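# Slide the rusty door bolt right, clear of the jamb

## Task

Standing in front of the door, push the rusty bolt toward the right until its tip is no less than 5 mm beyond the stone jamb, then leave the hand off the bolt. Any drink can or fittings box present must still be upright at the end.

## Robot and tools

Robot: two arms on a table. left_arm carries a left hand and sits on the +y side; right_arm carries a right hand on the -y side. Measured base positions: left_arm (+0.026, +0.279, 0) m, quat_wxyz (+1.000, 0, 0, -0.015); right_arm (+0.015, -0.292, 0) m, quat_wxyz (+1.000, 0, 0, -0.020). A camera stand is fixed behind the arms.

Scene frame: origin at table-top height, halfway between the nominal arm bases; +x points out over the table, +z up, +y toward left_arm. Arm names do not match image sides. All printed hand positions (metres), orientations (quat wxyz), velocities and Hand targets use this frame. Reported positions can be a few cm off, more at long reach.

Hand point and its axes (right hand; the left hand mirrors it, with +x flipped toward the thumb). The hand point sits just past the index and middle knuckles, off the palm side. +z runs along straight fingers toward the tips, +x across the palm away from the thumb, +y out of the palm face (face at y = -0.062 m). Straight fingertips end about 0.12 m beyond the hand point in z. A rigid mast near the wrist (x +0.05 to +0.10, z -0.16 to -0.11, up to y +0.06 m) can collide with things. Fingertips have 3 cm rubber caps; the rest is hard plastic.

Tool execute_actions. Argument actions: a list of actions. Each action is a list of 1 to 15 rows; each row is one control step of 1/30 s, and an action lasts 0.5 s, its final row repeating if fewer than 15 are given. Every row has exactly 48 numbers, each in [-1, 1], covering both arms even when only one moves:
1-6: left_arm dx, dy, dz, rx, ry, rz.
7-22: left hand's 16 hinge goals.
23: left current_limit. 24: left speed.
25-30: right_arm dx, dy, dz, rx, ry, rz.
31-46: right hand's 16 hinge goals.
47: right current_limit. 48: right speed.

Pose numbers are offsets, not poses: they are measured along scene-frame axes from that arm's Hand target as it stood when the action began, with rotation about the target position. Every row in one action refers to that same start, so rows do not add up within an action, but the next action starts from the new target, so sending the same offset again moves further. Scale: 1.0 equals 0.6 m of translation or 180 degrees; rx, ry, rz form one rotation vector. A translation longer than 1.0 is cut back along its direction.

Hand numbers are absolute hinge goals, mapped linearly between each hinge's two stops; 0 is a real goal, not 'keep'. To hold a hand unchanged, resend its hand_goal, hand_current_limit and hand_speed. Order for each hand: index_mcp, index_abd, index_pip, index_dip, middle_mcp, middle_abd, middle_pip, middle_dip, ring_mcp, ring_abd, ring_pip, ring_dip, thumb_cmc, thumb_axl, thumb_mcp, thumb_ipl. Straight values: finger _mcp -0.75, _abd 0.00, _pip -0.58, _dip -0.70; thumb_cmc -0.71, thumb_axl -0.68, thumb_mcp -0.23, thumb_ipl -0.17. Toward +1, finger hinges curl toward the palm (_abd spreads away from the thumb); thumb_cmc brings the thumb in front of the palm; thumb_mcp and thumb_ipl bend it. current_limit maps -1..+1 to 0..550 mA (floor 11 mA); speed sets goal travel at (speed+1)/2 of 8.5 rad/s. Initial values: current_limit +0.4, speed -0.6; settings persist until changed.

Argument cameras: list of names (cam_high, cam_low, cam_left_wrist, cam_right_wrist) or ["all"]; [] gives none. Omitted/null gives every image only when actions is empty. A wrong name voids the call. An empty actions list simply reports state and images.

Tool zoom_image: camera (one of the four names) and region [x0, y0, x1, y1] in pixels from the top-left, at most 504 by 504; works only on a camera present in the latest images. Image sizes: cam_high and cam_low 896x504, wrist cameras 616x616 fisheye.

Tool finished_scene: argument scene, the current scene's number. It closes the scene permanently; call it only once the bolt is clear by 5 mm and the hand has let go.

Results: end_effector_position and end_effector_quat_wxyz per hand; Hand target (last commanded pose after clipping, base for the next offsets); joint positions, velocities (omitted when all within noise) and torques (raw drive output incl. arm weight, with per-unit offsets; entries 3 and 4 wrap at ±28 N m); per hand motor lists in the order above: hand_goal, hand_measured, hand_current_ma (positive pushes toward -1), hand_state (moving, goal, blocked, overload); motor temperatures.

Motion behaviour: commanded orientation is limited to 40 degrees from the measured one each step; position has priority. The hand often stops short of the target, and the right arm's elbow sags under load; an all-zero action re-requests the target, and a remaining gap can be sent as an extra offset. Tiny moves may not start. To stop pressing on something, command the target back past the hand point. Resting errors of a few cm do not by themselves mean contact. Near the first joint's axis, small hand moves can swing the arm widely.

Cautions: a finger presses only while its goal lies past the surface. Any motor at 495 mA or more for a cumulative 5 s shuts down for 10 s. Motors heat when loaded, stretched or straining; MOTOR HOT appears at 85 °C, and at 100 °C the arm goes limp for 30 to 60 s. Commands sent while an arm is stopped are discarded. Avoid contact between the two arms or hands, slamming or hard shoving of the door, bolt or jamb, dropping or releasing moving parts, and knocking over the can or box; nothing may end up off the table. Time passes while you think, and the robot keeps its last command meanwhile.

Each tool is called as name([rows], argument=value, ...), one row to a line, values as JSON.

## Session

execute_actions(actions=[])

Scene clock: 0.00 s.
left_arm: end_effector_position=(+0.4802, -0.0702, +0.2261) hand_goal=(-0.754, +0.000, -0.576, -0.696, -0.754, +0.000, -0.576, -0.696, -0.754, +0.000, -0.576, -0.696, -0.714, -0.678, -0.226, -0.168) hand_measured=(-0.754, +0.000, -0.576, -0.696, -0.754, +0.000, -0.576, -0.696, -0.754, +0.000, -0.576, -0.696, -0.714, -0.678, -0.226, -0.168) hand_current_ma=(+0, +0, +0, +0, +0, +0, +0, +0, +0, +0, +0, +0, +0, +0, +0, +0) hand_state=(goal, goal, goal, goal, goal, goal, goal, goal, goal, goal, goal, goal, goal, goal, goal, goal) hand_current_limit=0.40 hand_speed=-0.60 end_effector_quat_wxyz=(+0.048, +0.348, +0.811, -0.468) | right_arm: end_effector_position=(+0.3067, -0.4226, +0.3889) hand_goal=(-0.754, +0.000, -0.576, -0.696, -0.754, +0.000, -0.576, -0.696, -0.754, +0.000, -0.576, -0.696, -0.714, -0.678, -0.226, -0.168) hand_measured=(-0.754, +0.000, -0.576, -0.696, -0.754, +0.000, -0.576, -0.696, -0.754, +0.000, -0.576, -0.696, -0.714, -0.678, -0.226, -0.168) hand_current_ma=(+0, +0, +0, +0, +0, +0, +0, +0, +0, +0, +0, +0, +0, +0, +0, +0) hand_state=(goal, goal, goal, goal, goal, goal, goal, goal, goal, goal, goal, goal, goal, goal, goal, goal) hand_current_limit=0.40 hand_speed=-0.60 end_effector_quat_wxyz=(+0.516, +0.620, +0.512, +0.295)
Joint positions: left_arm=[-0.467 1.666 1.572 -1.197 0.952 -1.402] | right_arm=[-0.406 0.306 0.486 -0.478 -0.081 -0.196]
Joint velocities: within noise
Joint torques (N m): no reading
Motor temperatures (°C): left_arm=[33 27 30 29 28 31] | right_arm=[31 31 28 29 30 30]
Heat: left arm: hottest waist 33 °C; right arm: hottest waist 31 °C.
Hand target: left_arm +0.4869, -0.0738, +0.2379; +0.060, +0.353, +0.807, -0.469 | right_arm +0.3047, -0.4217, +0.4035; +0.525, +0.614, +0.507, +0.299

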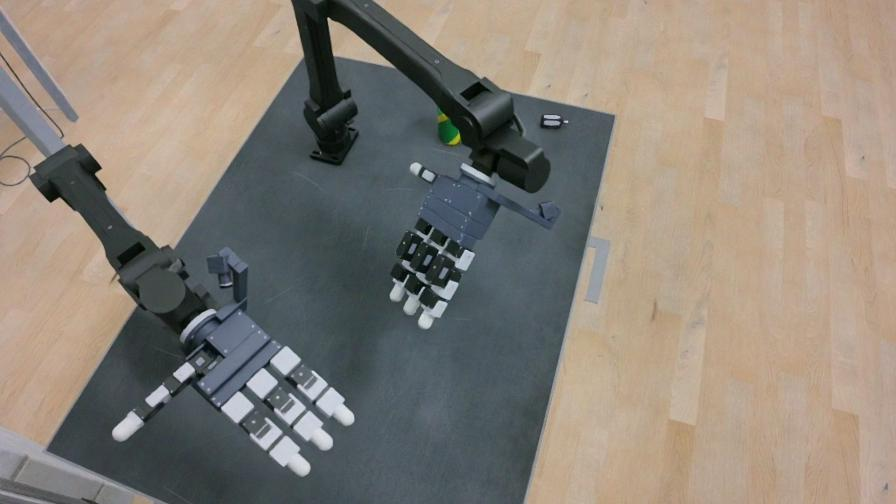

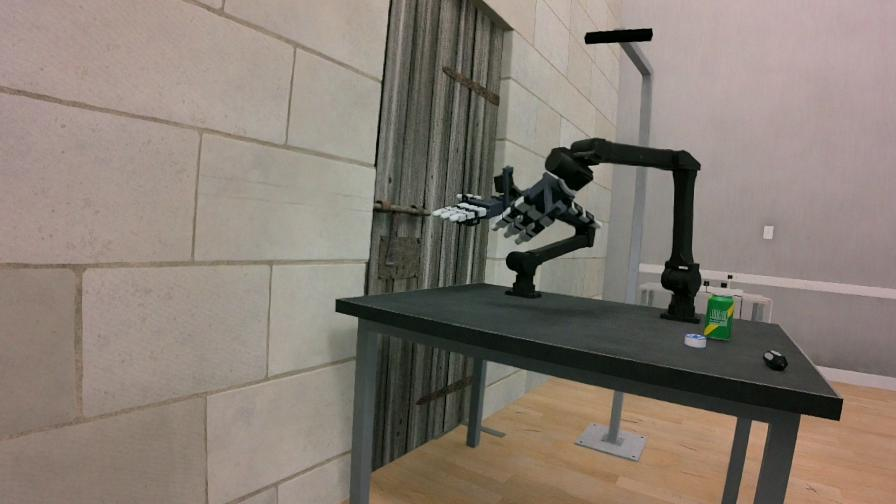

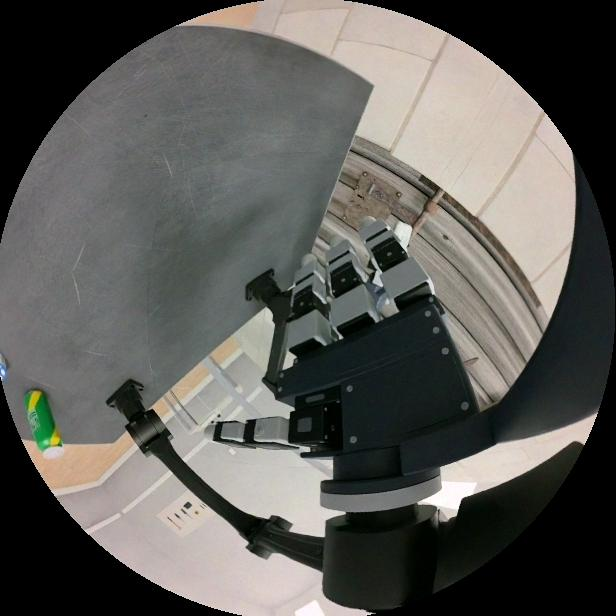

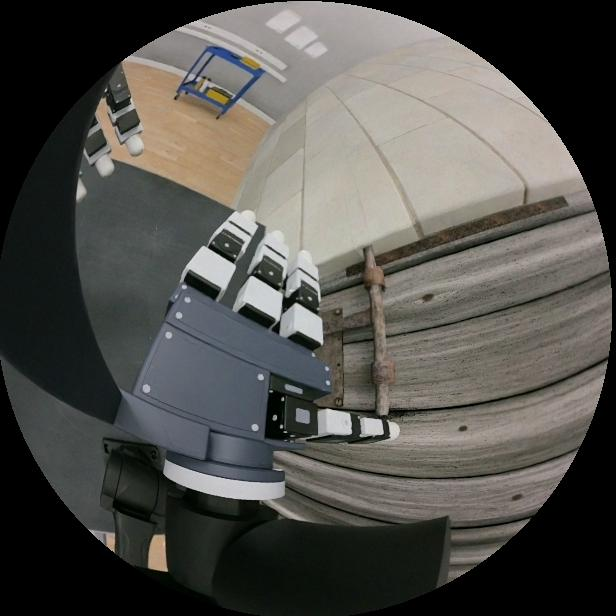

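zoom_image(camera="cam_right_wrist", region=[250, 180, 500, 430])

zoom_image(camera="cam_low", region=[340, 130, 560, 300])

zoom_image(camera="cam_left_wrist", region=[300, 120, 560, 380])

Scaled by 2.016 from the camera's 616x616 image, which has a finer 880x880 frame.

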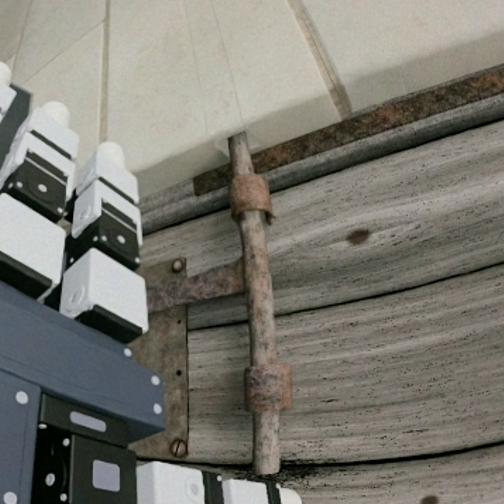

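Scaled by 2.291 from the camera's 896x504 image, which has a finer 1280x720 frame.

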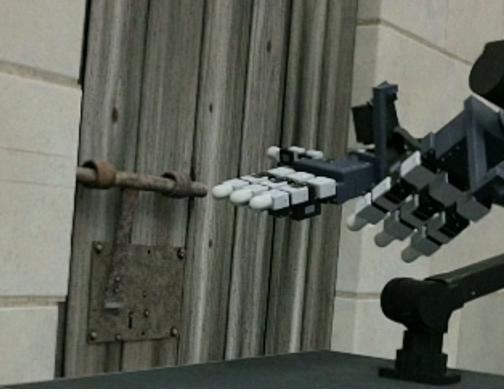

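Scaled by 1.938 from the camera's 616x616 image, which has a finer 880x880 frame.

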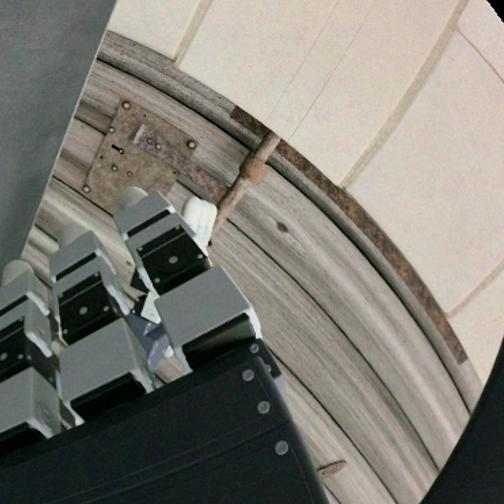

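zoom_image(camera="cam_low", region=[360, 180, 450, 300])

zoom_image(camera="cam_right_wrist", region=[310, 230, 420, 430])

zoom_image(camera="cam_left_wrist", region=[330, 160, 460, 260])

Scaled by 4.200 from the camera's 896x504 image, which has a finer 1280x720 frame.

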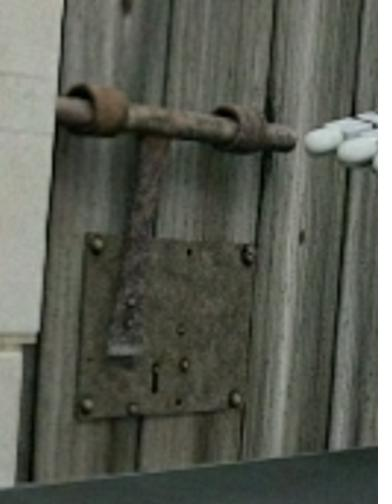

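Scaled by 2.520 from the camera's 616x616 image, which has a finer 880x880 frame.

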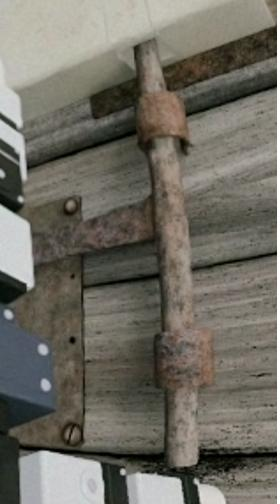

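Scaled by 3.877 from the camera's 616x616 image, which has a finer 880x880 frame.

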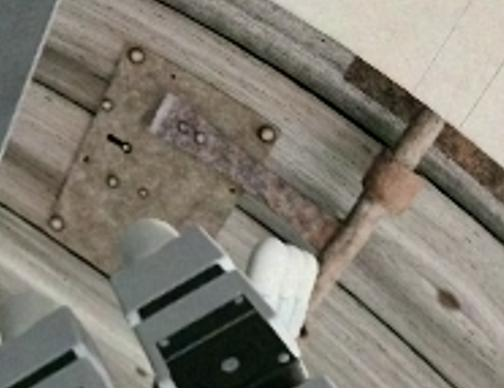

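execute_actions([
  [[0,0,0,0,0,0,-0.754,0,-0.576,-0.696,-0.754,0,-0.576,-0.696,-0.754,0,-0.576,-0.696,-0.714,-0.678,-0.226,-0.168,0.4,-0.6,0.0464,0,-0.0145,0.0077,-0.0192,0.0216,-0.754,0,-0.576,-0.696,-0.754,0,-0.576,-0.696,-0.754,0,-0.576,-0.696,-0.714,-0.3,-0.226,-0.168,0.4,-0.6]],
  [[0,0,0,0,0,0,-0.754,0,-0.576,-0.696,-0.754,0,-0.576,-0.696,-0.754,0,-0.576,-0.696,-0.714,-0.678,-0.226,-0.168,0.4,-0.6,0.0464,0,-0.0145,0.0077,-0.0192,0.0216,-0.754,0,-0.576,-0.696,-0.754,0,-0.576,-0.696,-0.754,0,-0.576,-0.696,-0.714,0,-0.226,-0.168,0.4,-0.6]],
  [[0,0,0,0,0,0,-0.754,0,-0.576,-0.696,-0.754,0,-0.576,-0.696,-0.754,0,-0.576,-0.696,-0.714,-0.678,-0.226,-0.168,0.4,-0.6,0.0464,0,-0.0145,0.0077,-0.0192,0.0216,-0.754,0,-0.576,-0.696,-0.754,0,-0.576,-0.696,-0.754,0,-0.576,-0.696,-0.714,0.3,-0.226,-0.168,0.4,-0.6]],
  [[0,0,0,0,0,0,-0.754,0,-0.576,-0.696,-0.754,0,-0.576,-0.696,-0.754,0,-0.576,-0.696,-0.714,-0.678,-0.226,-0.168,0.4,-0.6,0.0464,0,-0.0145,0.0077,-0.0192,0.0216,-0.754,0,-0.576,-0.696,-0.754,0,-0.576,-0.696,-0.754,0,-0.576,-0.696,-0.714,0.4,-0.226,-0.168,0.4,-0.6]],
  [[0,0,0,0,0,0,-0.754,0,-0.576,-0.696,-0.754,0,-0.576,-0.696,-0.754,0,-0.576,-0.696,-0.714,-0.678,-0.226,-0.168,0.4,-0.6,0.0464,0,-0.0145,0.0077,-0.0192,0.0216,-0.754,0,-0.576,-0.696,-0.754,0,-0.576,-0.696,-0.754,0,-0.576,-0.696,-0.714,0.4,-0.226,-0.168,0.4,-0.6]],
], cameras=["all"])

Scene clock: 11.87 s.
left_arm: end_effector_position=(+0.4802, -0.0702, +0.2261) hand_goal=(-0.754, +0.000, -0.576, -0.696, -0.754, +0.000, -0.576, -0.696, -0.754, +0.000, -0.576, -0.696, -0.714, -0.678, -0.226, -0.168) hand_measured=(-0.750, +0.000, -0.576, -0.696, -0.748, +0.000, -0.576, -0.696, -0.748, +0.000, -0.576, -0.696, -0.710, -0.678, -0.226, -0.168) hand_current_ma=(+13, +0, -1, +0, +14, +0, -1, +0, +17, +0, -1, +0, +10, +2, +0, +1) hand_state=(goal, goal, goal, goal, goal, goal, goal, goal, goal, goal, goal, goal, goal, goal, goal, goal) hand_current_limit=0.40 hand_speed=-0.60 end_effector_quat_wxyz=(+0.048, +0.348, +0.811, -0.468) | right_arm: end_effector_position=(+0.4389, -0.4250, +0.3528) hand_goal=(-0.754, +0.000, -0.576, -0.696, -0.754, +0.000, -0.576, -0.696, -0.754, +0.000, -0.576, -0.696, -0.714, +0.400, -0.226, -0.168) hand_measured=(-0.764, +0.000, -0.576, -0.696, -0.762, +0.000, -0.576, -0.696, -0.762, +0.000, -0.576, -0.696, -0.722, +0.398, -0.228, -0.168) hand_current_ma=(-37, +0, -2, +0, -32, +0, -2, +0, -34, +0, -2, +0, -32, -9, -12, +1) hand_state=(goal, goal, goal, goal, goal, goal, goal, goal, goal, goal, goal, goal, goal, goal, goal, goal) hand_current_limit=0.40 hand_speed=-0.60 end_effector_quat_wxyz=(+0.500, +0.505, +0.503, +0.491)
Joint positions: left_arm=[-0.467 1.666 1.572 -1.197 0.952 -1.402] | right_arm=[-0.371 1.025 0.42 0.586 -0.4 -0.014]
Joint torques (N m): left_arm=[-0.5 -13.98 12.52 0.96 0.93 -0.01] | right_arm=[1.08 -4.42 9.14 3.37 -0.18 0.01]
Heat: left arm: hottest waist 33 °C; right arm: hottest waist 31 °C.
Hand target: left_arm +0.4869, -0.0738, +0.2379; +0.060, +0.353, +0.807, -0.469 | right_arm +0.4440, -0.4217, +0.3600; +0.500, +0.498, +0.500, +0.502
Off the commanded pose: left_arm 0.014 m, 2 deg | right_arm 0.009 m, 1 deg.

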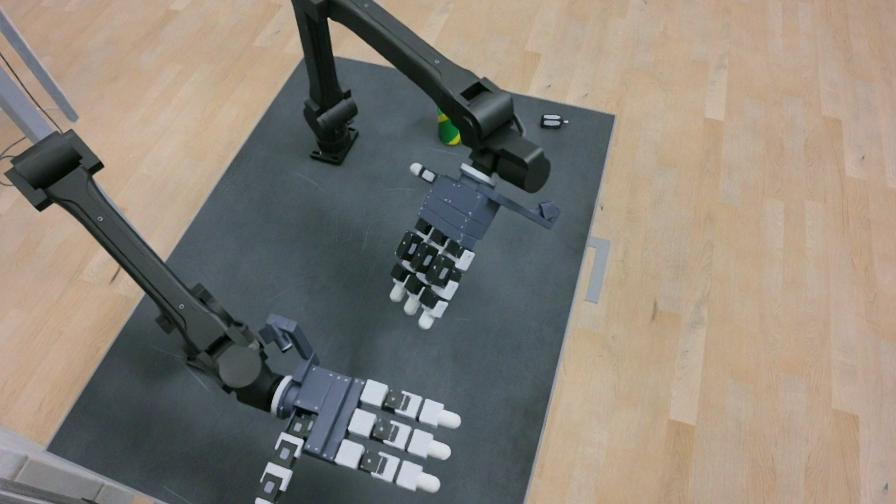

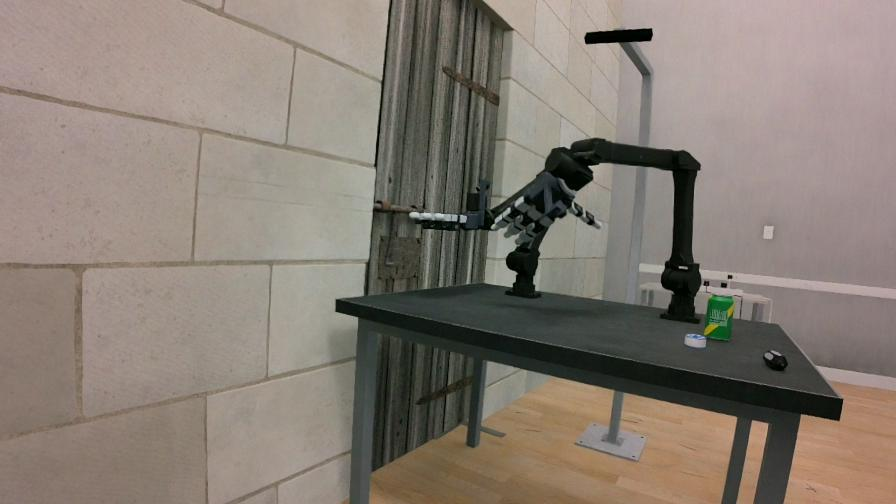

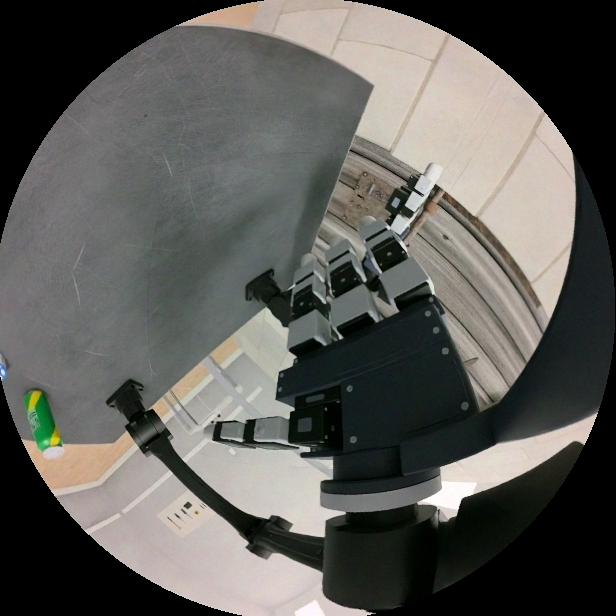

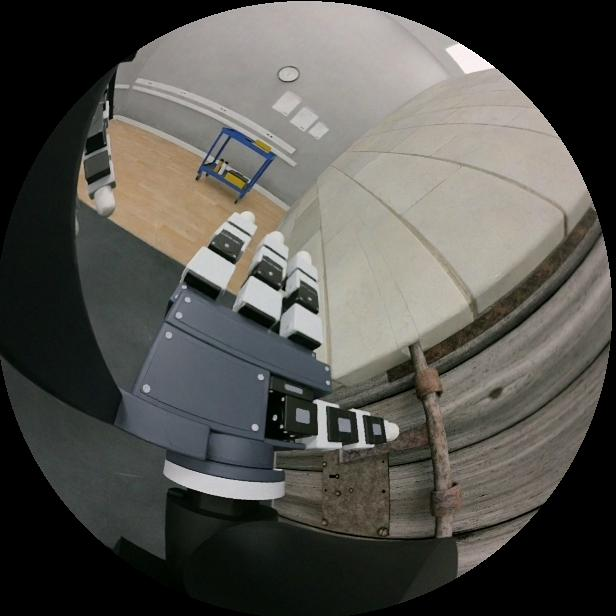

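zoom_image(camera="cam_right_wrist", region=[300, 320, 500, 550])

zoom_image(camera="cam_left_wrist", region=[330, 140, 480, 260])

zoom_image(camera="cam_low", region=[360, 180, 500, 300])

Scaled by 2.191 from the camera's 616x616 image, which has a finer 880x880 frame.

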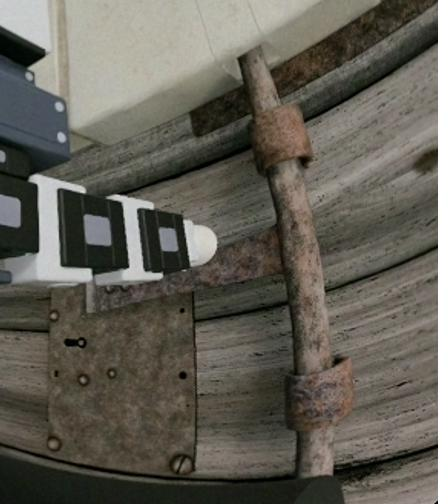

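Scaled by 3.360 from the camera's 616x616 image, which has a finer 880x880 frame.

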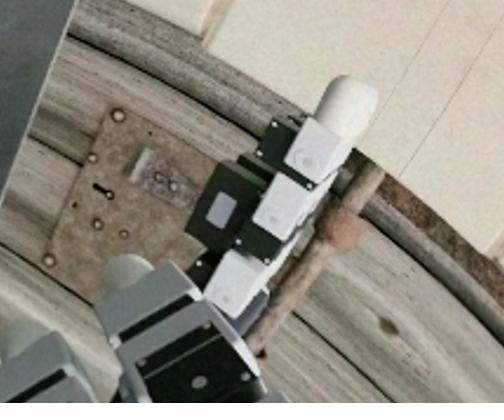

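Scaled by 3.600 from the camera's 896x504 image, which has a finer 1280x720 frame.

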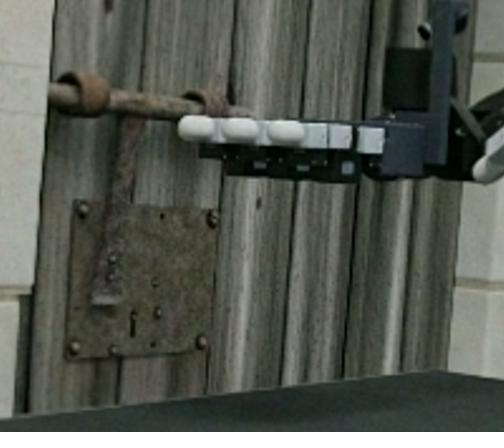

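zoom_image(camera="cam_right_wrist", region=[150, 180, 450, 480])

Scaled by 1.680 from the camera's 616x616 image, which has a finer 880x880 frame.

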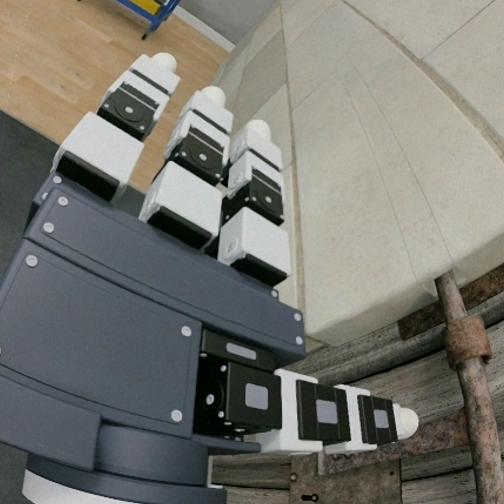

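execute_actions([
  [[0,0,0,0,0,0,-0.754,0,-0.576,-0.696,-0.754,0,-0.576,-0.696,-0.754,0,-0.576,-0.696,-0.714,-0.678,-0.226,-0.168,0.4,-0.6,0.0467,0,-0.0267,0,0,0,-0.754,0,-0.576,-0.696,-0.754,0,-0.576,-0.696,-0.754,0,-0.576,-0.696,-0.714,0.4,-0.226,-0.168,0.4,-0.6]],
  [[0,0,0,0,0,0,-0.754,0,-0.576,-0.696,-0.754,0,-0.576,-0.696,-0.754,0,-0.576,-0.696,-0.714,-0.678,-0.226,-0.168,0.4,-0.6,0,-0.054,0,0,0,0,-0.754,0,-0.576,-0.696,-0.754,0,-0.576,-0.696,-0.754,0,-0.576,-0.696,-0.714,0.4,-0.226,-0.168,0.4,-0.6]],
  [[0,0,0,0,0,0,-0.754,0,-0.576,-0.696,-0.754,0,-0.576,-0.696,-0.754,0,-0.576,-0.696,-0.714,-0.678,-0.226,-0.168,0.4,-0.6,0,-0.054,0,0,0,0,-0.754,0,-0.576,-0.696,-0.754,0,-0.576,-0.696,-0.754,0,-0.576,-0.696,-0.714,0.4,-0.226,-0.168,0.4,-0.6]],
], cameras=["cam_right_wrist","cam_left_wrist"])

zoom_image(camera="cam_right_wrist", region=[300, 320, 500, 550])

zoom_image(camera="cam_left_wrist", region=[330, 140, 480, 260])

Scene clock: 17.67 s.
left_arm: end_effector_position=(+0.4802, -0.0702, +0.2261) hand_goal=(-0.754, +0.000, -0.576, -0.696, -0.754, +0.000, -0.576, -0.696, -0.754, +0.000, -0.576, -0.696, -0.714, -0.678, -0.226, -0.168) hand_measured=(-0.750, +0.000, -0.576, -0.696, -0.748, +0.000, -0.576, -0.696, -0.748, +0.000, -0.576, -0.696, -0.710, -0.678, -0.226, -0.168) hand_current_ma=(+13, +0, -1, +0, +14, +0, -1, +0, +17, +0, -1, +0, +10, +2, +0, +1) hand_state=(goal, goal, goal, goal, goal, goal, goal, goal, goal, goal, goal, goal, goal, goal, goal, goal) hand_current_limit=0.40 hand_speed=-0.60 end_effector_quat_wxyz=(+0.048, +0.348, +0.811, -0.468) | right_arm: end_effector_position=(+0.4631, -0.4777, +0.3279) hand_goal=(-0.754, +0.000, -0.576, -0.696, -0.754, +0.000, -0.576, -0.696, -0.754, +0.000, -0.576, -0.696, -0.714, +0.400, -0.226, -0.168) hand_measured=(-0.764, +0.000, -0.576, -0.696, -0.762, +0.000, -0.576, -0.696, -0.762, +0.000, -0.576, -0.696, -0.722, +0.398, -0.228, -0.168) hand_current_ma=(-37, +0, -2, +0, -32, +0, -2, +0, -34, +0, -2, +0, -33, -9, -12, +1) hand_state=(goal, goal, goal, goal, goal, goal, goal, goal, goal, goal, goal, goal, goal, goal, goal, goal) hand_current_limit=0.40 hand_speed=-0.60 end_effector_quat_wxyz=(+0.489, +0.507, +0.508, +0.495)
Joint positions: left_arm=[-0.467 1.666 1.572 -1.197 0.952 -1.402] | right_arm=[-0.501 1.239 0.492 0.71 -0.548 -0.013]
Joint torques (N m): left_arm=[-0.62 -13.92 12.53 0.96 0.93 -0.01] | right_arm=[-0.62 -6.59 10.73 3.21 -0.17 -0.01]
Motor temperatures (°C): left_arm=[33 28 35 29 29 30] | right_arm=[31 31 31 30 30 30]
Heat: left arm: hottest elbow 35 °C; right arm: hottest waist 31 °C.
Hand target: left_arm +0.4869, -0.0738, +0.2379; +0.060, +0.353, +0.807, -0.469 | right_arm +0.4720, -0.4866, +0.3440; +0.500, +0.498, +0.500, +0.502
Off the commanded pose: left_arm 0.014 m, 2 deg | right_arm 0.021 m, 2 deg.
Images, in order (width x height): cam_left_wrist 616x616, cam_right_wrist 616x616.

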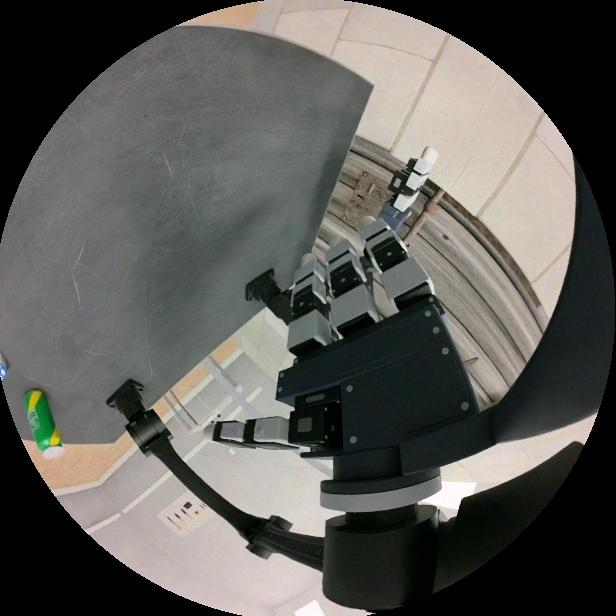

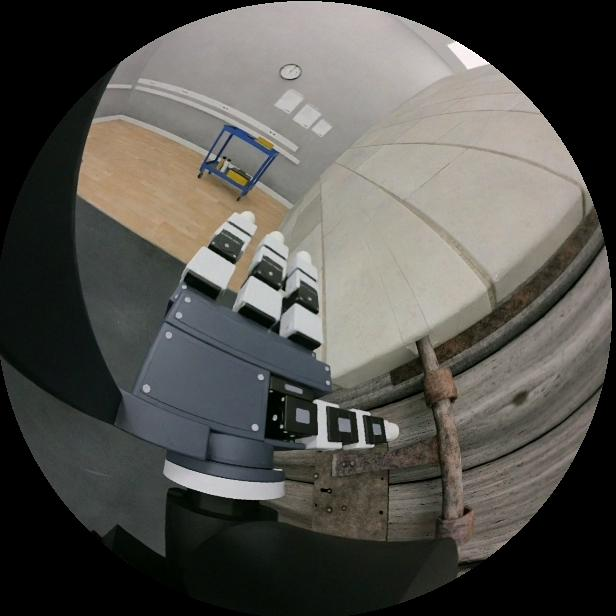

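Scaled by 2.191 from the camera's 616x616 image, which has a finer 880x880 frame.

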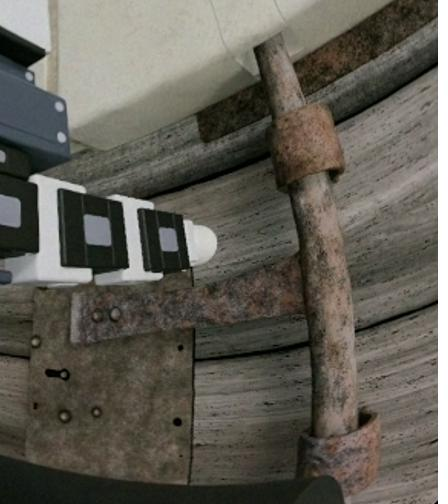

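Scaled by 3.360 from the camera's 616x616 image, which has a finer 880x880 frame.

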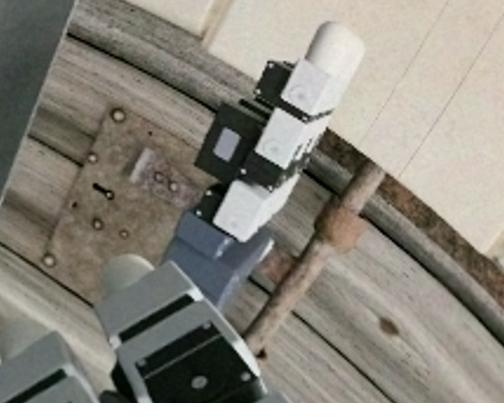

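execute_actions([
  [[0,0,0,0,0,0,-0.754,0,-0.576,-0.696,-0.754,0,-0.576,-0.696,-0.754,0,-0.576,-0.696,-0.714,-0.678,-0.226,-0.168,0.4,-0.6,0.012,-0.02,0.017,0,0,0,-0.754,0,-0.576,-0.696,-0.754,0,-0.576,-0.696,-0.754,0,-0.576,-0.696,-0.714,0.4,-0.226,-0.168,0.4,-0.6]],
  [[0,0,0,0,0,0,-0.754,0,-0.576,-0.696,-0.754,0,-0.576,-0.696,-0.754,0,-0.576,-0.696,-0.714,-0.678,-0.226,-0.168,0.4,-0.6,0,-0.025,0,0,0,0,-0.754,0,-0.576,-0.696,-0.754,0,-0.576,-0.696,-0.754,0,-0.576,-0.696,-0.714,0.4,-0.226,-0.168,0.4,-0.6]],
], cameras=["cam_right_wrist","cam_left_wrist"])

zoom_image(camera="cam_right_wrist", region=[300, 320, 500, 550])

zoom_image(camera="cam_left_wrist", region=[330, 140, 480, 260])

Scene clock: 19.93 s.
left_arm: end_effector_position=(+0.4802, -0.0702, +0.2261) hand_goal=(-0.754, +0.000, -0.576, -0.696, -0.754, +0.000, -0.576, -0.696, -0.754, +0.000, -0.576, -0.696, -0.714, -0.678, -0.226, -0.168) hand_measured=(-0.750, +0.000, -0.576, -0.696, -0.748, +0.000, -0.576, -0.696, -0.748, +0.000, -0.576, -0.696, -0.710, -0.678, -0.226, -0.168) hand_current_ma=(+13, +0, -1, +0, +14, +0, -1, +0, +17, +0, -1, +0, +10, +2, +0, +1) hand_state=(goal, goal, goal, goal, goal, goal, goal, goal, goal, goal, goal, goal, goal, goal, goal, goal) hand_current_limit=0.40 hand_speed=-0.60 end_effector_quat_wxyz=(+0.048, +0.348, +0.811, -0.468) | right_arm: end_effector_position=(+0.4700, -0.5011, +0.3446) hand_goal=(-0.754, +0.000, -0.576, -0.696, -0.754, +0.000, -0.576, -0.696, -0.754, +0.000, -0.576, -0.696, -0.714, +0.400, -0.226, -0.168) hand_measured=(-0.764, +0.000, -0.576, -0.696, -0.762, +0.000, -0.576, -0.696, -0.762, +0.000, -0.576, -0.696, -0.722, +0.398, -0.228, -0.168) hand_current_ma=(-37, +0, -2, +0, -32, +0, -2, +0, -34, +0, -2, +0, -33, -9, -12, +1) hand_state=(goal, goal, goal, goal, goal, goal, goal, goal, goal, goal, goal, goal, goal, goal, goal, goal) hand_current_limit=0.40 hand_speed=-0.60 end_effector_quat_wxyz=(+0.498, +0.497, +0.506, +0.499)
Joint positions: left_arm=[-0.467 1.666 1.572 -1.197 0.952 -1.402] | right_arm=[-0.551 1.274 0.557 0.709 -0.602 -0.013]
Joint torques (N m): left_arm=[-0.62 -13.92 12.51 0.96 0.93 -0.01] | right_arm=[-1.26 -7.12 10.81 2.1 -0.17 0]
Heat: left arm: hottest elbow 35 °C; right arm: hottest waist 31 °C.
Hand target: left_arm +0.4869, -0.0738, +0.2379; +0.060, +0.353, +0.807, -0.469 | right_arm +0.4792, -0.5136, +0.3541; +0.500, +0.498, +0.500, +0.501
Off the commanded pose: left_arm 0.014 m, 2 deg | right_arm 0.018 m, 1 deg.
Images, in order (width x height): cam_left_wrist 616x616, cam_right_wrist 616x616.

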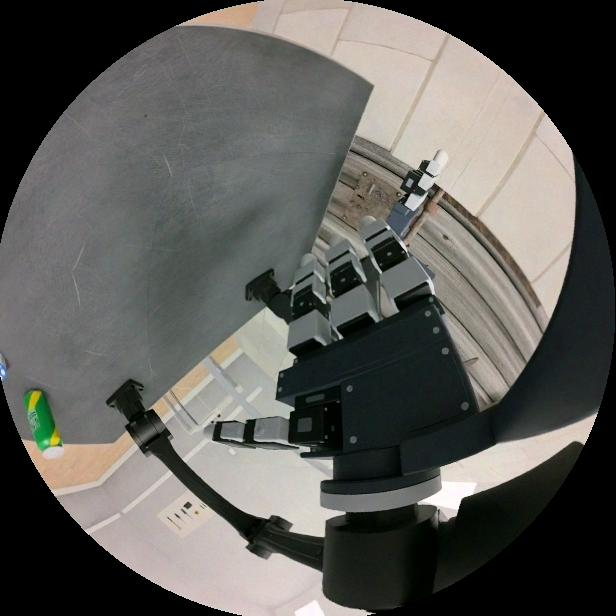

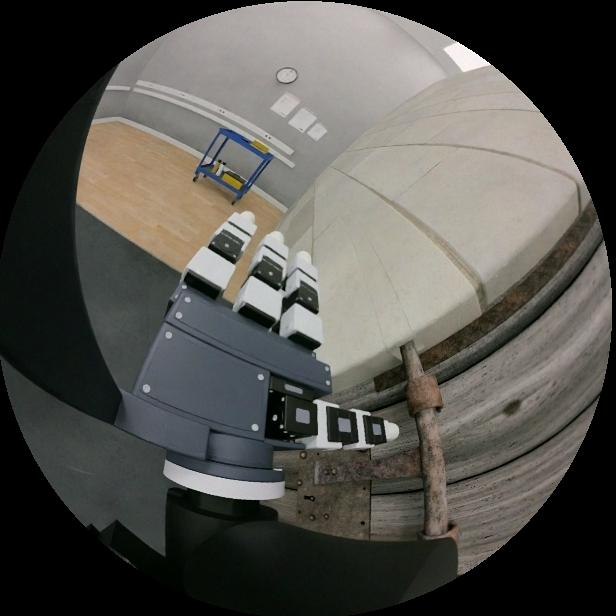

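Scaled by 2.191 from the camera's 616x616 image, which has a finer 880x880 frame.

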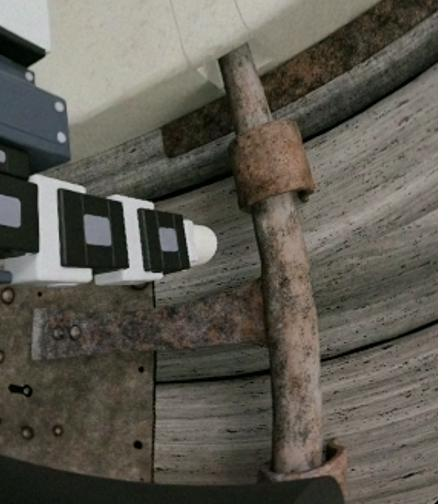

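Scaled by 3.360 from the camera's 616x616 image, which has a finer 880x880 frame.

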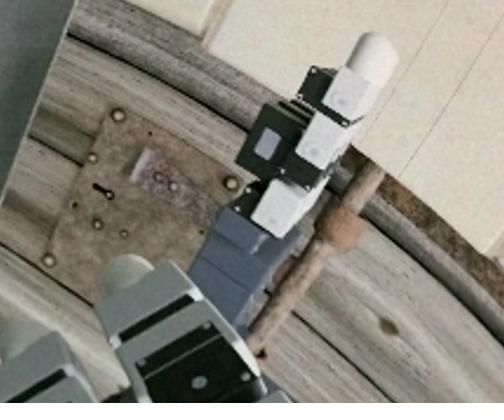

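execute_actions([
  [[0,0,0,0,0,0,-0.754,0,-0.576,-0.696,-0.754,0,-0.576,-0.696,-0.754,0,-0.576,-0.696,-0.714,-0.678,-0.226,-0.168,0.4,-0.6,0,-0.02,-0.009,0,0,0,-0.754,0,-0.576,-0.696,-0.754,0,-0.576,-0.696,-0.754,0,-0.576,-0.696,-0.714,0.4,-0.226,-0.168,0.4,-0.6]],
], cameras=["cam_right_wrist"])

zoom_image(camera="cam_right_wrist", region=[300, 320, 500, 550])

Scene clock: 21.03 s.
left_arm: end_effector_position=(+0.4802, -0.0702, +0.2261) hand_goal=(-0.754, +0.000, -0.576, -0.696, -0.754, +0.000, -0.576, -0.696, -0.754, +0.000, -0.576, -0.696, -0.714, -0.678, -0.226, -0.168) hand_measured=(-0.750, +0.000, -0.576, -0.696, -0.748, +0.000, -0.576, -0.696, -0.748, +0.000, -0.576, -0.696, -0.710, -0.678, -0.226, -0.168) hand_current_ma=(+13, +0, -1, +0, +14, +0, -1, +0, +17, +0, -1, +0, +10, +2, +0, +1) hand_state=(goal, goal, goal, goal, goal, goal, goal, goal, goal, goal, goal, goal, goal, goal, goal, goal) hand_current_limit=0.40 hand_speed=-0.60 end_effector_quat_wxyz=(+0.048, +0.348, +0.811, -0.468) | right_arm: end_effector_position=(+0.4722, -0.5133, +0.3340) hand_goal=(-0.754, +0.000, -0.576, -0.696, -0.754, +0.000, -0.576, -0.696, -0.754, +0.000, -0.576, -0.696, -0.714, +0.400, -0.226, -0.168) hand_measured=(-0.764, +0.000, -0.576, -0.696, -0.762, +0.000, -0.576, -0.696, -0.762, +0.000, -0.576, -0.696, -0.722, +0.398, -0.228, -0.168) hand_current_ma=(-37, +0, -2, +0, -32, +0, -2, +0, -34, +0, -2, +0, -33, -9, -12, +1) hand_state=(goal, goal, goal, goal, goal, goal, goal, goal, goal, goal, goal, goal, goal, goal, goal, goal) hand_current_limit=0.40 hand_speed=-0.60 end_effector_quat_wxyz=(+0.489, +0.505, +0.508, +0.498)
Joint positions: left_arm=[-0.467 1.666 1.572 -1.197 0.952 -1.402] | right_arm=[-0.578 1.308 0.568 0.709 -0.63 -0.013]
Joint torques (N m): left_arm=[-0.56 -13.92 12.53 0.98 0.93 -0.01] | right_arm=[-1.03 -7.59 10.4 2.86 -0.19 -0.02]
Heat: left arm: hottest elbow 35 °C; right arm: hottest waist 31 °C.
Hand target: left_arm +0.4869, -0.0738, +0.2379; +0.060, +0.353, +0.807, -0.469 | right_arm +0.4792, -0.5256, +0.3487; +0.500, +0.498, +0.500, +0.502
Off the commanded pose: left_arm 0.014 m, 2 deg | right_arm 0.020 m, 2 deg.
Images, in order (width x height): cam_right_wrist 616x616.

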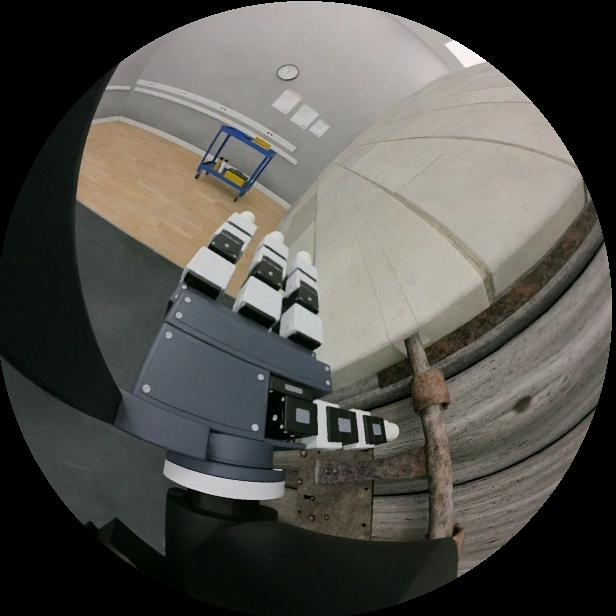

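Scaled by 2.191 from the camera's 616x616 image, which has a finer 880x880 frame.

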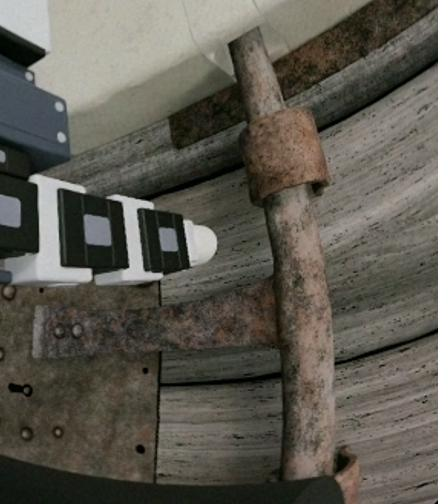

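execute_actions([
  [[0,0,0,0,0,0,-0.754,0,-0.576,-0.696,-0.754,0,-0.576,-0.696,-0.754,0,-0.576,-0.696,-0.714,-0.678,-0.226,-0.168,0.4,-0.6,0,-0.015,0,0,0,0,-0.754,0,-0.576,-0.696,-0.754,0,-0.576,-0.696,-0.754,0,-0.576,-0.696,-0.714,0.4,-0.226,-0.168,0.4,-0.6]],
  [[0,0,0,0,0,0,-0.754,0,-0.576,-0.696,-0.754,0,-0.576,-0.696,-0.754,0,-0.576,-0.696,-0.714,-0.678,-0.226,-0.168,0.4,-0.6,0,-0.013,0,0,0,0,-0.754,0,-0.576,-0.696,-0.754,0,-0.576,-0.696,-0.754,0,-0.576,-0.696,-0.714,0.4,-0.226,-0.168,0.4,-0.6]],
], cameras=["cam_right_wrist"])

zoom_image(camera="cam_right_wrist", region=[300, 320, 500, 550])

Scene clock: 23.13 s.
left_arm: end_effector_position=(+0.4802, -0.0702, +0.2261) hand_goal=(-0.754, +0.000, -0.576, -0.696, -0.754, +0.000, -0.576, -0.696, -0.754, +0.000, -0.576, -0.696, -0.714, -0.678, -0.226, -0.168) hand_measured=(-0.750, +0.000, -0.576, -0.696, -0.748, +0.000, -0.576, -0.696, -0.748, +0.000, -0.576, -0.696, -0.710, -0.678, -0.226, -0.168) hand_current_ma=(+13, +0, -1, +0, +14, +0, -1, +0, +17, +0, -1, +0, +10, +2, +0, +1) hand_state=(goal, goal, goal, goal, goal, goal, goal, goal, goal, goal, goal, goal, goal, goal, goal, goal) hand_current_limit=0.40 hand_speed=-0.60 end_effector_quat_wxyz=(+0.048, +0.348, +0.811, -0.468) | right_arm: end_effector_position=(+0.4724, -0.5288, +0.3357) hand_goal=(-0.754, +0.000, -0.576, -0.696, -0.754, +0.000, -0.576, -0.696, -0.754, +0.000, -0.576, -0.696, -0.714, +0.400, -0.226, -0.168) hand_measured=(-0.764, +0.000, -0.576, -0.696, -0.762, +0.000, -0.576, -0.696, -0.762, +0.000, -0.576, -0.696, -0.722, +0.398, -0.228, -0.168) hand_current_ma=(-37, +0, -2, +0, -32, +0, -2, +0, -34, +0, -2, +0, -33, -9, -12, +1) hand_state=(goal, goal, goal, goal, goal, goal, goal, goal, goal, goal, goal, goal, goal, goal, goal, goal) hand_current_limit=0.40 hand_speed=-0.60 end_effector_quat_wxyz=(+0.489, +0.504, +0.508, +0.499)
Joint positions: left_arm=[-0.467 1.666 1.572 -1.197 0.952 -1.402] | right_arm=[-0.613 1.332 0.593 0.709 -0.666 -0.013]
Joint torques (N m): left_arm=[-0.56 -13.92 12.52 0.99 0.93 -0.01] | right_arm=[-0.91 -8.06 10.54 2.92 -0.18 0.01]
Heat: left arm: hottest elbow 35 °C; right arm: hottest elbow 32 °C.
Hand target: left_arm +0.4869, -0.0738, +0.2379; +0.060, +0.353, +0.807, -0.469 | right_arm +0.4792, -0.5423, +0.3488; +0.500, +0.498, +0.500, +0.502
Off the commanded pose: left_arm 0.014 m, 2 deg | right_arm 0.020 m, 2 deg.
Images, in order (width x height): cam_right_wrist 616x616.

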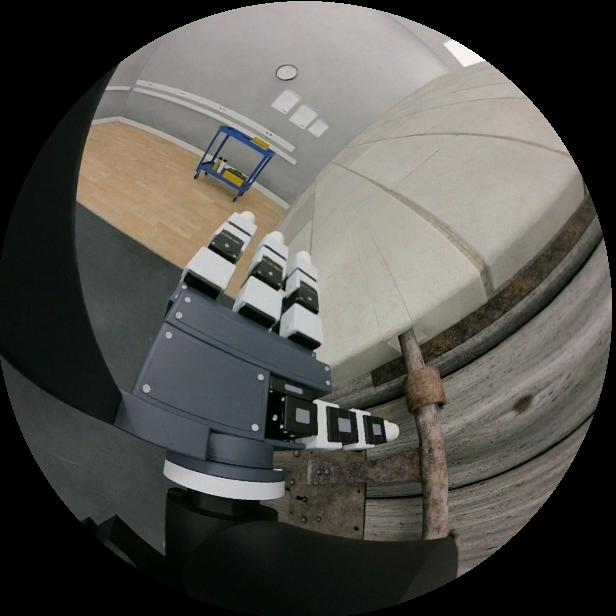

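Scaled by 2.191 from the camera's 616x616 image, which has a finer 880x880 frame.

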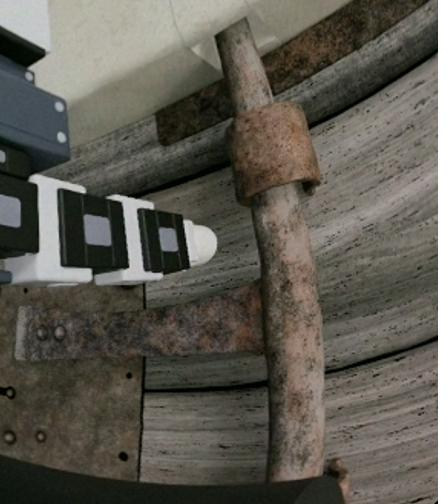

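execute_actions([
  [[0,0,0,0,0,0,-0.754,0,-0.576,-0.696,-0.754,0,-0.576,-0.696,-0.754,0,-0.576,-0.696,-0.714,-0.678,-0.226,-0.168,0.4,-0.6,0,-0.015,-0.015,0,0,0,-0.754,0,-0.576,-0.696,-0.754,0,-0.576,-0.696,-0.754,0,-0.576,-0.696,-0.714,0.4,-0.226,-0.168,0.4,-0.6]],
  [[0,0,0,0,0,0,-0.754,0,-0.576,-0.696,-0.754,0,-0.576,-0.696,-0.754,0,-0.576,-0.696,-0.714,-0.678,-0.226,-0.168,0.4,-0.6,0,-0.012,0,0,0,0,-0.754,0,-0.576,-0.696,-0.754,0,-0.576,-0.696,-0.754,0,-0.576,-0.696,-0.714,0.4,-0.226,-0.168,0.4,-0.6]],
], cameras=["cam_right_wrist","cam_left_wrist","cam_low"])

zoom_image(camera="cam_right_wrist", region=[300, 320, 500, 550])

zoom_image(camera="cam_left_wrist", region=[380, 120, 480, 220])

Scene clock: 25.53 s.
left_arm: end_effector_position=(+0.4802, -0.0702, +0.2261) hand_goal=(-0.754, +0.000, -0.576, -0.696, -0.754, +0.000, -0.576, -0.696, -0.754, +0.000, -0.576, -0.696, -0.714, -0.678, -0.226, -0.168) hand_measured=(-0.750, +0.000, -0.576, -0.696, -0.748, +0.000, -0.576, -0.696, -0.748, +0.000, -0.576, -0.696, -0.710, -0.678, -0.226, -0.168) hand_current_ma=(+13, +0, -1, +0, +14, +0, -1, +0, +17, +0, -1, +0, +10, +2, +0, +1) hand_state=(goal, goal, goal, goal, goal, goal, goal, goal, goal, goal, goal, goal, goal, goal, goal, goal) hand_current_limit=0.40 hand_speed=-0.60 end_effector_quat_wxyz=(+0.048, +0.348, +0.811, -0.468) | right_arm: end_effector_position=(+0.4731, -0.5448, +0.3274) hand_goal=(-0.754, +0.000, -0.576, -0.696, -0.754, +0.000, -0.576, -0.696, -0.754, +0.000, -0.576, -0.696, -0.714, +0.400, -0.226, -0.168) hand_measured=(-0.764, +0.000, -0.576, -0.696, -0.762, +0.000, -0.576, -0.696, -0.762, +0.000, -0.576, -0.696, -0.722, +0.398, -0.228, -0.168) hand_current_ma=(-37, +0, -2, +0, -32, +0, -2, +0, -34, +0, -2, +0, -33, -9, -12, +1) hand_state=(goal, goal, goal, goal, goal, goal, goal, goal, goal, goal, goal, goal, goal, goal, goal, goal) hand_current_limit=0.40 hand_speed=-0.60 end_effector_quat_wxyz=(+0.488, +0.505, +0.507, +0.499)
Joint positions: left_arm=[-0.467 1.666 1.572 -1.197 0.952 -1.402] | right_arm=[-0.647 1.38 0.61 0.737 -0.7 -0.013]
Joint torques (N m): left_arm=[-0.56 -13.98 12.52 0.95 0.93 -0.01] | right_arm=[-1.2 -8.53 10.32 3.17 -0.18 0]
Heat: left arm: hottest elbow 36 °C; right arm: hottest elbow 32 °C.
Hand target: left_arm +0.4869, -0.0738, +0.2379; +0.060, +0.353, +0.807, -0.469 | right_arm +0.4791, -0.5586, +0.3398; +0.500, +0.498, +0.500, +0.501
Off the commanded pose: left_arm 0.014 m, 2 deg | right_arm 0.019 m, 2 deg.
Images, in order (width x height): cam_low 896x504, cam_left_wrist 616x616, cam_right_wrist 616x616.

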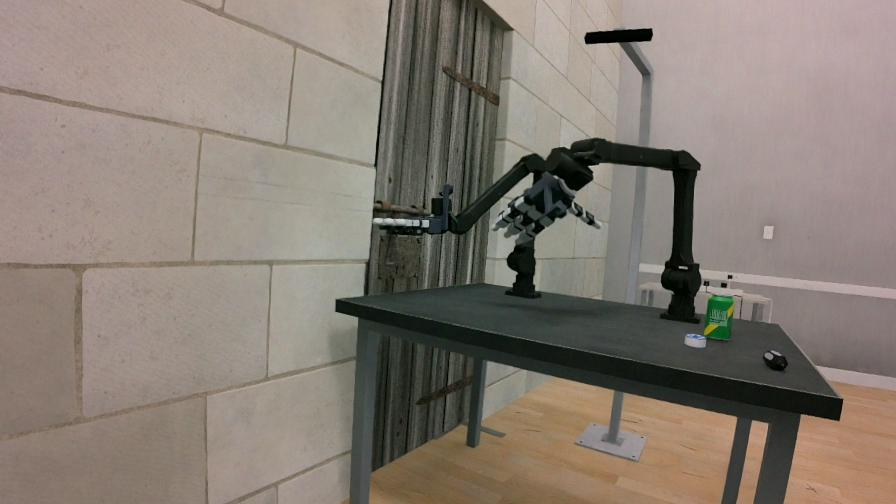

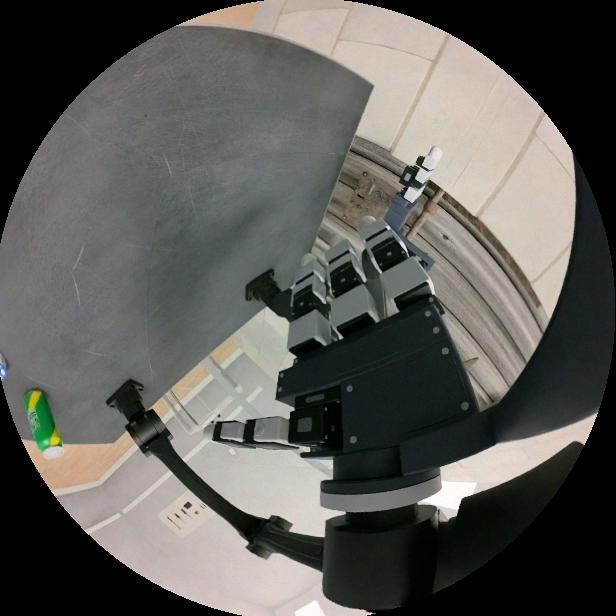

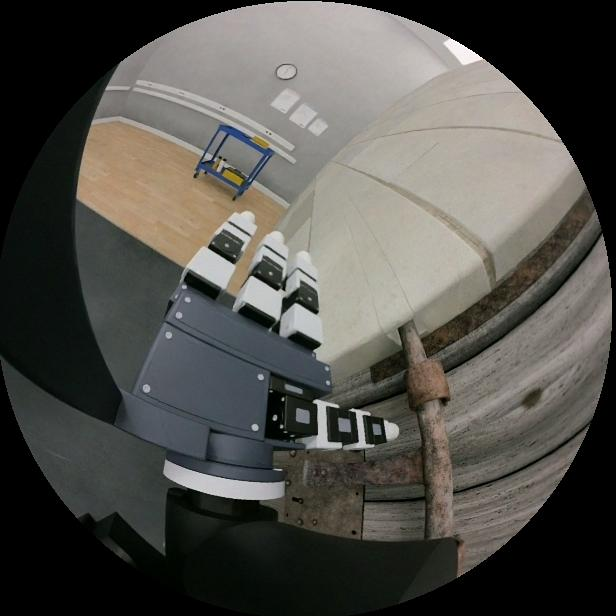

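Scaled by 2.191 from the camera's 616x616 image, which has a finer 880x880 frame.

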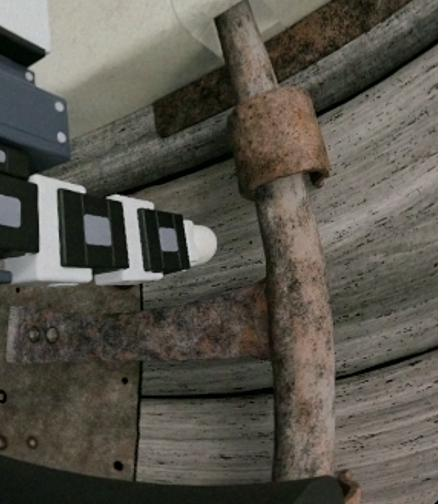

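Scaled by 5.040 from the camera's 616x616 image, which has a finer 880x880 frame.

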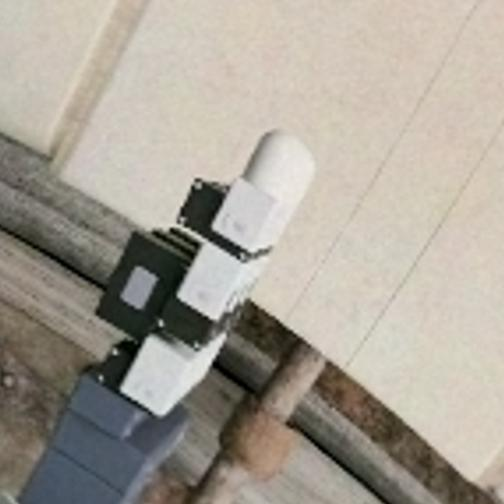

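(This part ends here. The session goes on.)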